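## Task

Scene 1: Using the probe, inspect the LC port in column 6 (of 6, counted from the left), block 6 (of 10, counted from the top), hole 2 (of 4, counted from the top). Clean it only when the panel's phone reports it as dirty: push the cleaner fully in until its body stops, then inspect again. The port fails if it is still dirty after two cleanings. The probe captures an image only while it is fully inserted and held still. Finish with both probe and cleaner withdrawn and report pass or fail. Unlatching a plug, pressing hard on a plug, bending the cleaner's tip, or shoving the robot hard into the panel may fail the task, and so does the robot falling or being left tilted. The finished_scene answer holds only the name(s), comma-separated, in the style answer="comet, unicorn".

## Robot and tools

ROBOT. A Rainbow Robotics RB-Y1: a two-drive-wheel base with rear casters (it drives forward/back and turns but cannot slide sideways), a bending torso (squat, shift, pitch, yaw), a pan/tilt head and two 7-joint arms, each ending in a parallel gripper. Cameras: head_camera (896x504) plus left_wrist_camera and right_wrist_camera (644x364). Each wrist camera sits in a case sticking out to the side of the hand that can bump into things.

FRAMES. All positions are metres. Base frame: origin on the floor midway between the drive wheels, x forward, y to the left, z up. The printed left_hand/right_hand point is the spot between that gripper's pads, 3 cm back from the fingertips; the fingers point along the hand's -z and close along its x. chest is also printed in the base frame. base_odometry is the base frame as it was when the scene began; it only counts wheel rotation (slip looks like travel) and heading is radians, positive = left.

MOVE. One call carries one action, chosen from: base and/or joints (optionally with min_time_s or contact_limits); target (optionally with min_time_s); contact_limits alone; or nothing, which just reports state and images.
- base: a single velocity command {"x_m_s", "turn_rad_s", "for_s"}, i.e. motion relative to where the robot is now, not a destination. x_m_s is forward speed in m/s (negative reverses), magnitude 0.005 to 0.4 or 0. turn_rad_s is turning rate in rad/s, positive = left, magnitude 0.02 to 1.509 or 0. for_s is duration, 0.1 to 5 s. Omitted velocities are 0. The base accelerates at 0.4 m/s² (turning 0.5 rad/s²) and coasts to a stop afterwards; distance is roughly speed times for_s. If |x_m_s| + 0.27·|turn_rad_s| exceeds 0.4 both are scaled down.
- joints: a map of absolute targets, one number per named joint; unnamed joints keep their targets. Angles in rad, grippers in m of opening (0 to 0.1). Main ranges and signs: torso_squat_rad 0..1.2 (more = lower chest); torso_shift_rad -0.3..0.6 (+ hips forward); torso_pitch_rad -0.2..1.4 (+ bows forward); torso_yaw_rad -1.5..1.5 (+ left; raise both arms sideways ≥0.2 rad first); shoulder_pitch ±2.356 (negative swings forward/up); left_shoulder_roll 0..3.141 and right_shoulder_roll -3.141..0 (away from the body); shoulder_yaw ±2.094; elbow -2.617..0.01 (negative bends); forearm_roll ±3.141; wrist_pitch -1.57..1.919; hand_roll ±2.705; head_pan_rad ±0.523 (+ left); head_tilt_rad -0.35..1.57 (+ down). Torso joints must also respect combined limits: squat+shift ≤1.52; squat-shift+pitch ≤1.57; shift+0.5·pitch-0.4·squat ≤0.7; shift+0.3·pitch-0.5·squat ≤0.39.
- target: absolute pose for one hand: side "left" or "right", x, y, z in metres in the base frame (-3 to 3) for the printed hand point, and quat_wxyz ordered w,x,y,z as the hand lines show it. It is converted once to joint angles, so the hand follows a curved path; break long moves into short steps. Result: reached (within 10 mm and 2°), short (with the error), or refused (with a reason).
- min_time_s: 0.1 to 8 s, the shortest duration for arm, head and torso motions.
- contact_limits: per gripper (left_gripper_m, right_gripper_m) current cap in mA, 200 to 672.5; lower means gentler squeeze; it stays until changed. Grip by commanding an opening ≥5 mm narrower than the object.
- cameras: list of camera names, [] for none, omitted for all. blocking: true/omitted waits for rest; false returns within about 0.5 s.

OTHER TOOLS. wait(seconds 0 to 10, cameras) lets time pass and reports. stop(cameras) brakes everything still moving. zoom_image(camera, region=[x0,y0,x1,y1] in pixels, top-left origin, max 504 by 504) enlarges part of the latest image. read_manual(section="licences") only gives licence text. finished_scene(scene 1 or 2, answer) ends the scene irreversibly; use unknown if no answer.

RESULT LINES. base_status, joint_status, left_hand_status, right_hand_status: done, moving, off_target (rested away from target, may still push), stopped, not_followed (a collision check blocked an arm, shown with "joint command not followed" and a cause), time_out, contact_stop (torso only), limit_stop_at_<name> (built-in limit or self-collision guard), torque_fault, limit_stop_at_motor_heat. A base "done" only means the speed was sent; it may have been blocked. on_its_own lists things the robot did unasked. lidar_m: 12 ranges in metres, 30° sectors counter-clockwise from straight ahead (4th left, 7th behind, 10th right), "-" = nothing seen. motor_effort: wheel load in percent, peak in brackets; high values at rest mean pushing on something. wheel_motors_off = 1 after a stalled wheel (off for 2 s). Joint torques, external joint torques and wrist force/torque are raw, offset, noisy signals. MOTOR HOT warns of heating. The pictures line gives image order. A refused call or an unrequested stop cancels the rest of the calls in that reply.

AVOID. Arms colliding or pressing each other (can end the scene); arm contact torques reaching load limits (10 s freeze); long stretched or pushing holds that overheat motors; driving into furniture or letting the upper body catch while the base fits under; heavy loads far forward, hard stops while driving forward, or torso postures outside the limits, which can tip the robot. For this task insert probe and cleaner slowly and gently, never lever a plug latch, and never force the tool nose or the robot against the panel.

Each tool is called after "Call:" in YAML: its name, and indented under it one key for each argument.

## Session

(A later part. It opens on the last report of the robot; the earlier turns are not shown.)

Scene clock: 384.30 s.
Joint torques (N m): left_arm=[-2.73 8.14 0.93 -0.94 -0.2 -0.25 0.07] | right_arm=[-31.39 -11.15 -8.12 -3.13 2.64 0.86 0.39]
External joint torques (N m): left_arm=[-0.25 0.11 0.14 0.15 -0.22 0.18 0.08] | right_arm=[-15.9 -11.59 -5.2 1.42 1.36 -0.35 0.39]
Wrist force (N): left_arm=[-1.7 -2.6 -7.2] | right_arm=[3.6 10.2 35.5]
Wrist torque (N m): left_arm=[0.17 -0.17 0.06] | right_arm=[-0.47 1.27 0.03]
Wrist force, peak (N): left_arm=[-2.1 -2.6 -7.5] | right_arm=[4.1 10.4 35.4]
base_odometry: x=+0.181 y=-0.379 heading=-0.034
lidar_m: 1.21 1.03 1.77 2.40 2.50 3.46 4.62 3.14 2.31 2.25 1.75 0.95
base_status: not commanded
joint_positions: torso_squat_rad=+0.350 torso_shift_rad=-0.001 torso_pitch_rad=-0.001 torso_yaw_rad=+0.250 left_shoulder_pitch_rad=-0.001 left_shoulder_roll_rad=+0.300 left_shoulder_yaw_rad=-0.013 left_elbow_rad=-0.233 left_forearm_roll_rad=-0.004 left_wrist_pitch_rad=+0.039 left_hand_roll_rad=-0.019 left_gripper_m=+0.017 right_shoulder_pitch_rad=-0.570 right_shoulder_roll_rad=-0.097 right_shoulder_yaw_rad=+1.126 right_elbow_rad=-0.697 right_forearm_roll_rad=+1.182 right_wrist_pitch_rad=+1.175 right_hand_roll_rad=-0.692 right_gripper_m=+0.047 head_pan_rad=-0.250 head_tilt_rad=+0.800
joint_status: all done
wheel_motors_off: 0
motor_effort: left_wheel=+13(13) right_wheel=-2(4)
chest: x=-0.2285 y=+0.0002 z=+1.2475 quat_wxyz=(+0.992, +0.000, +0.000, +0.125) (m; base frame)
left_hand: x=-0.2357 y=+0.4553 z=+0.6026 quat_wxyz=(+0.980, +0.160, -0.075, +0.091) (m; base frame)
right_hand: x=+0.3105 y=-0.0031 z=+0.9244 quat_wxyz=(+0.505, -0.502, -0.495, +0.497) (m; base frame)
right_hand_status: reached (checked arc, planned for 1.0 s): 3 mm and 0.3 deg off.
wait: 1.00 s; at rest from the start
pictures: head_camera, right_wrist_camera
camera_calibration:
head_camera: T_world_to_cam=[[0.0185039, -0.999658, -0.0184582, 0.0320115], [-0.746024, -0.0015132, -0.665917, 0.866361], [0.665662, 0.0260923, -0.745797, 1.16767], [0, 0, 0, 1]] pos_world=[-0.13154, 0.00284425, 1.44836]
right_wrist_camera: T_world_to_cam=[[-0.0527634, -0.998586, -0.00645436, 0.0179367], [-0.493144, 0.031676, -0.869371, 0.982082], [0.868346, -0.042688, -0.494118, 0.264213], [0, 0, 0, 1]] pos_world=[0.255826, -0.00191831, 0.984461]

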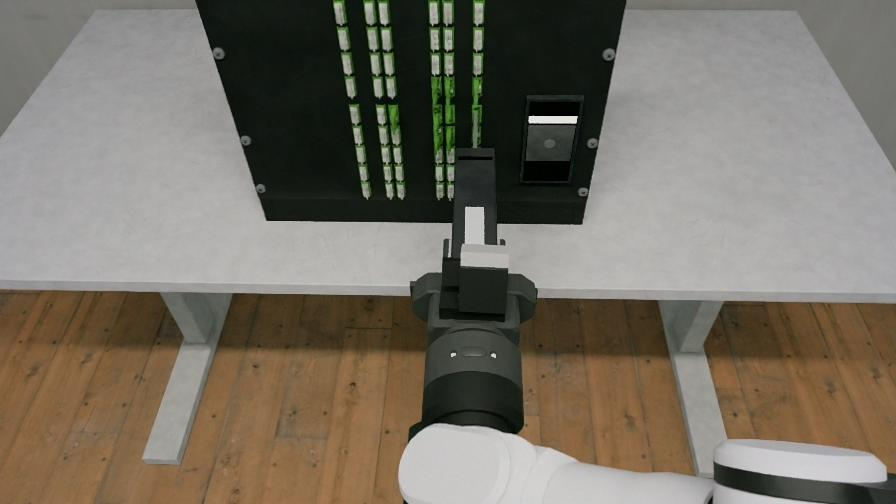

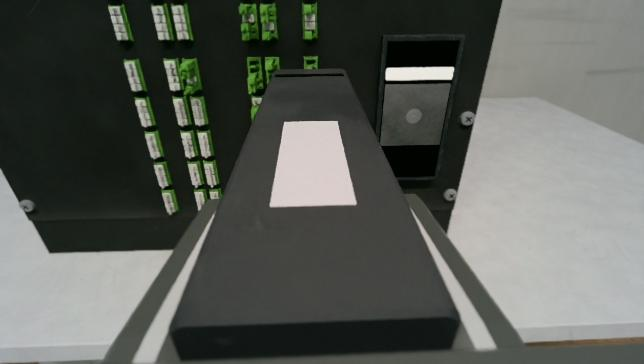

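Call:
move:
  target: {"side":"right","x":0.300,"y":-0.0033,"z":0.9235,"quat_wxyz":[0.504,-0.504,-0.496,0.496]}
  min_time_s: 2
  cameras: []

Call:
move:
  target: {"side":"right","x":0.25,"y":-0.0025,"z":0.9235,"quat_wxyz":[0.504,-0.504,-0.496,0.496]}
  min_time_s: 3

Call:
zoom_image:
  camera: "right_wrist_camera"
  region: [280, 10, 480, 190]

Call:
move:
  base: {"x_m_s":-0.1,"for_s":1}

Scene clock: 390.40 s.
Joint torques (N m): left_arm=[-2.63 7.87 1 -0.82 -0.22 -0.22 0.08] | right_arm=[-16.21 -2.19 -2.41 -4.69 2.18 2.52 0.26]
External joint torques (N m): left_arm=[-0.18 -0.16 0.22 0.25 -0.23 0.21 0.09] | right_arm=[-1.21 -2.91 0.57 0.03 0.86 1.33 0.27]
Wrist force (N): left_arm=[-2.1 -2.6 -7.4] | right_arm=[8.3 10.5 -5.3]
Wrist torque (N m): left_arm=[0.16 -0.25 0.07] | right_arm=[-0.63 0.45 0.08]
Wrist force, peak (N): left_arm=[-2.1 -3.1 -7.6] | right_arm=[4.0 10.6 35.4]
move: done
base_odometry: x=+0.181 y=-0.379 heading=-0.034
lidar_m: 1.23 1.03 1.77 2.39 2.50 3.44 4.62 3.15 2.33 2.23 1.73 0.95
base_status: not commanded
joint_positions: torso_squat_rad=+0.350 torso_shift_rad=+0.000 torso_pitch_rad=+0.000 torso_yaw_rad=+0.250 left_shoulder_pitch_rad=-0.001 left_shoulder_roll_rad=+0.300 left_shoulder_yaw_rad=-0.013 left_elbow_rad=-0.233 left_forearm_roll_rad=-0.004 left_wrist_pitch_rad=+0.039 left_hand_roll_rad=-0.019 left_gripper_m=+0.017 right_shoulder_pitch_rad=-0.544 right_shoulder_roll_rad=-0.104 right_shoulder_yaw_rad=+1.133 right_elbow_rad=-0.739 right_forearm_roll_rad=+1.190 right_wrist_pitch_rad=+1.204 right_hand_roll_rad=-0.675 right_gripper_m=+0.047 head_pan_rad=-0.250 head_tilt_rad=+0.800
joint_status: all done
wheel_motors_off: 0
motor_effort: left_wheel=+8(13) right_wheel=-8(10)
chest: x=-0.2278 y=+0.0002 z=+1.2475 quat_wxyz=(+0.992, +0.000, +0.000, +0.125) (m; base frame)
left_hand: x=-0.2356 y=+0.4553 z=+0.6026 quat_wxyz=(+0.980, +0.160, -0.074, +0.091) (m; base frame)
right_hand: x=+0.3006 y=-0.0029 z=+0.9228 quat_wxyz=(+0.505, -0.504, -0.496, +0.496) (m; base frame)
right_hand_status: reached (checked arc, planned for 2.0 s): 1 mm and 0.1 deg off.
pictures: none
No camera images: "cameras" was empty.

Scene clock: 393.73 s.
Joint torques (N m): left_arm=[-2.83 8.01 1.11 -0.81 -0.15 -0.21 0.06] | right_arm=[-14.08 -0.08 -2.2 -6.14 2.69 1.69 0.28]
External joint torques (N m): left_arm=[-0.38 -0.02 0.32 0.27 -0.16 0.22 0.07] | right_arm=[-1.44 -1.82 1.1 -0.48 1.17 0.68 0.29]
Wrist force (N): left_arm=[-1.9 -2.4 -7.2] | right_arm=[6.9 10.4 -4.1]
Wrist torque (N m): left_arm=[0.12 -0.18 0.02] | right_arm=[-0.78 0.73 0.05]
Wrist force, peak (N): left_arm=[-2.1 -2.4 -7.9] | right_arm=[18.8 12.6 -11.0]
move: done
base_odometry: x=+0.181 y=-0.379 heading=-0.034
lidar_m: 1.23 1.04 1.79 2.40 2.51 3.44 4.64 3.15 2.33 2.25 1.73 0.95
base_status: not commanded
joint_positions: torso_squat_rad=+0.350 torso_shift_rad=+0.000 torso_pitch_rad=+0.000 torso_yaw_rad=+0.250 left_shoulder_pitch_rad=-0.001 left_shoulder_roll_rad=+0.300 left_shoulder_yaw_rad=-0.013 left_elbow_rad=-0.233 left_forearm_roll_rad=-0.004 left_wrist_pitch_rad=+0.039 left_hand_roll_rad=-0.019 left_gripper_m=+0.017 right_shoulder_pitch_rad=-0.415 right_shoulder_roll_rad=-0.157 right_shoulder_yaw_rad=+1.172 right_elbow_rad=-0.984 right_forearm_roll_rad=+1.224 right_wrist_pitch_rad=+1.328 right_hand_roll_rad=-0.561 right_gripper_m=+0.047 head_pan_rad=-0.250 head_tilt_rad=+0.800
joint_status: all done
wheel_motors_off: 0
motor_effort: left_wheel=+9(10) right_wheel=-9(10)
chest: x=-0.2279 y=+0.0002 z=+1.2475 quat_wxyz=(+0.992, +0.000, +0.000, +0.125) (m; base frame)
left_hand: x=-0.2357 y=+0.4553 z=+0.6026 quat_wxyz=(+0.980, +0.160, -0.074, +0.091) (m; base frame)
right_hand: x=+0.2498 y=-0.0025 z=+0.9235 quat_wxyz=(+0.503, -0.507, -0.497, +0.492) (m; base frame)
right_hand_status: reached (checked arc, planned for 3.0 s): 0 mm and 0.6 deg off.
pictures: head_camera, left_wrist_camera, right_wrist_camera
camera_calibration:
head_camera: T_world_to_cam=[[0.0185571, -0.999656, -0.0185469, 0.0321301], [-0.74645, -0.00151058, -0.66544, 0.866146], [0.665183, 0.026193, -0.746221, 1.16762], [0, 0, 0, 1]] pos_world=[-0.130741, 0.00284399, 1.44827]
left_wrist_camera: T_world_to_cam=[[0.981255, 0.134374, 0.138137, 0.0911921], [0.114143, -0.982795, 0.145207, 0.414454], [0.155272, -0.126718, -0.979711, 0.761788], [0, 0, 0, 1]] pos_world=[-0.255075, 0.491602, 0.673554]
right_wrist_camera: T_world_to_cam=[[-0.0582853, -0.998273, -0.00734477, 0.0175404], [-0.48167, 0.0345656, -0.875671, 0.954288], [0.874413, -0.047501, -0.482852, 0.304578], [0, 0, 0, 1]] pos_world=[0.194347, -0.00100758, 0.982837]

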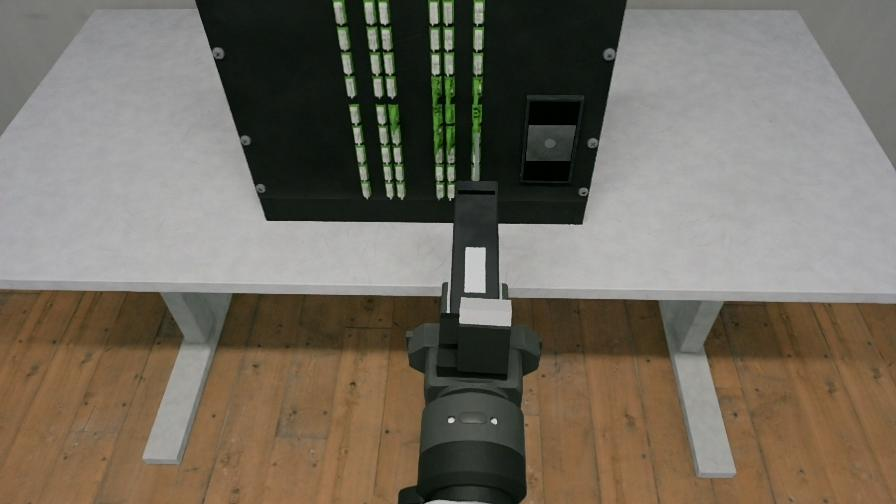

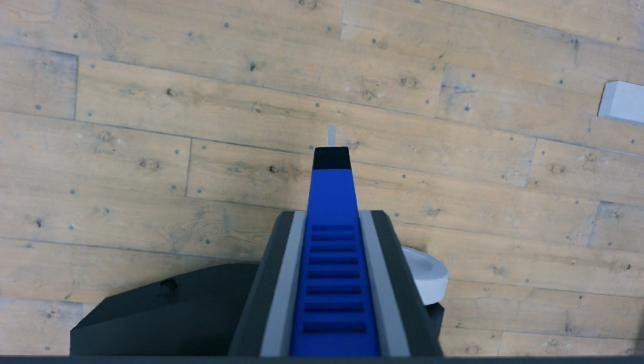

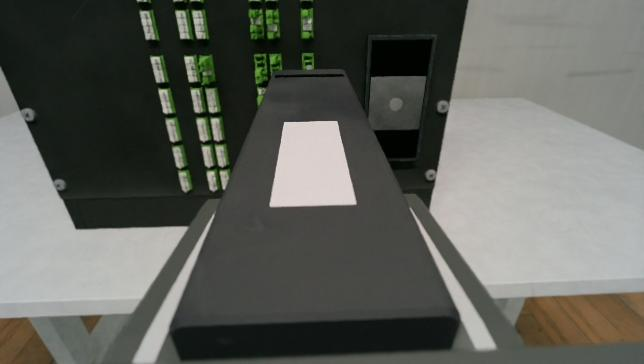

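Scaled by 2.520 from the camera's 644x364 image, which has a finer 1265x715 frame.

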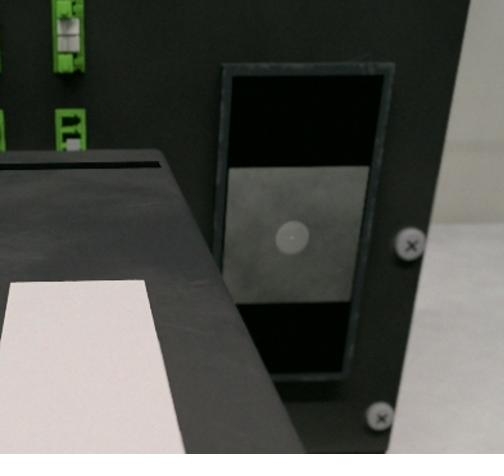

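Scene clock: 395.33 s.
Joint torques (N m): left_arm=[-3.39 7.98 1.04 -1.01 -0.14 -0.26 0.08] | right_arm=[-15.02 0.22 -2.58 -5.88 2.64 1.72 0.33]
External joint torques (N m): left_arm=[-0.93 -0.05 0.25 0.07 -0.15 0.17 0.09] | right_arm=[-2.39 -1.52 0.72 -0.22 1.12 0.71 0.34]
Wrist force (N): left_arm=[-1.7 -2.8 -7.0] | right_arm=[6.9 10.4 -4.3]
Wrist torque (N m): left_arm=[0.19 -0.18 0.02] | right_arm=[-0.80 0.71 0.05]
Wrist force, peak (N): left_arm=[-2.0 -3.0 -7.3] | right_arm=[7.2 10.7 -4.9]
move: done
base_odometry: x=+0.081 y=-0.376 heading=-0.035
lidar_m: 1.32 1.12 1.91 2.40 2.49 3.46 4.53 3.14 2.33 2.24 1.87 1.02
base_status: done (sent for 1 of 1 s)
joint_positions: torso_squat_rad=+0.350 torso_shift_rad=+0.000 torso_pitch_rad=+0.000 torso_yaw_rad=+0.250 left_shoulder_pitch_rad=-0.001 left_shoulder_roll_rad=+0.300 left_shoulder_yaw_rad=-0.013 left_elbow_rad=-0.233 left_forearm_roll_rad=-0.004 left_wrist_pitch_rad=+0.039 left_hand_roll_rad=-0.019 left_gripper_m=+0.017 right_shoulder_pitch_rad=-0.415 right_shoulder_roll_rad=-0.157 right_shoulder_yaw_rad=+1.172 right_elbow_rad=-0.984 right_forearm_roll_rad=+1.224 right_wrist_pitch_rad=+1.328 right_hand_roll_rad=-0.561 right_gripper_m=+0.047 head_pan_rad=-0.250 head_tilt_rad=+0.800
joint_status: not commanded
wheel_motors_off: 0
motor_effort: left_wheel=-12(26) right_wheel=+12(30)
chest: x=-0.2280 y=+0.0002 z=+1.2475 quat_wxyz=(+0.992, +0.000, +0.000, +0.125) (m; base frame)
left_hand: x=-0.2357 y=+0.4553 z=+0.6026 quat_wxyz=(+0.980, +0.160, -0.074, +0.091) (m; base frame)
right_hand: x=+0.2497 y=-0.0026 z=+0.9235 quat_wxyz=(+0.503, -0.507, -0.497, +0.492) (m; base frame)
pictures: head_camera, left_wrist_camera, right_wrist_camera
camera_calibration:
head_camera: T_world_to_cam=[[0.0185599, -0.999656, -0.0185445, 0.0321324], [-0.746356, -0.00151061, -0.665545, 0.866228], [0.665288, 0.0261932, -0.746127, 1.1677], [0, 0, 0, 1]] pos_world=[-0.13094, 0.00284399, 1.44836]
left_wrist_camera: T_world_to_cam=[[0.981238, 0.134401, 0.138231, 0.0912095], [0.114156, -0.982792, 0.14522, 0.414458], [0.15537, -0.126716, -0.979696, 0.761817], [0, 0, 0, 1]] pos_world=[-0.255175, 0.491602, 0.673553]
right_wrist_camera: T_world_to_cam=[[-0.0583237, -0.998272, -0.00720829, 0.017308], [-0.481672, 0.0344646, -0.875673, 0.954246], [0.874408, -0.0476005, -0.48285, 0.304659], [0, 0, 0, 1]] pos_world=[0.194247, -0.00110771, 0.982837]

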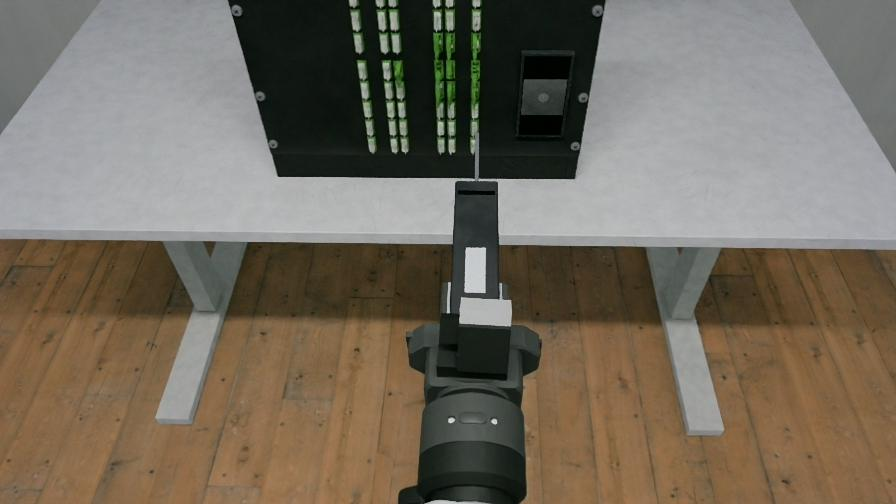

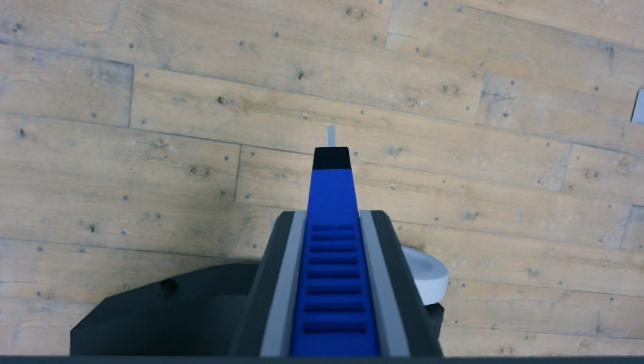

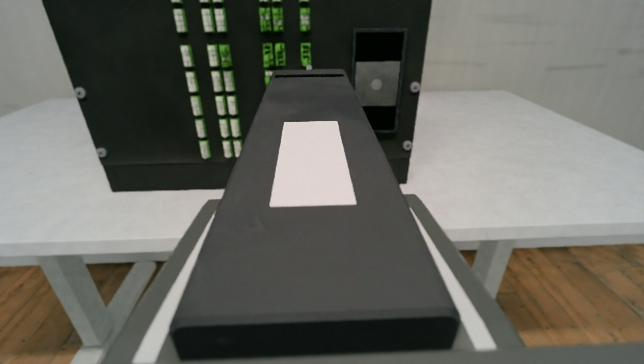

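Call:
finished_scene:
  scene: 1
  answer: "pass"

The scene is finished: the task was done.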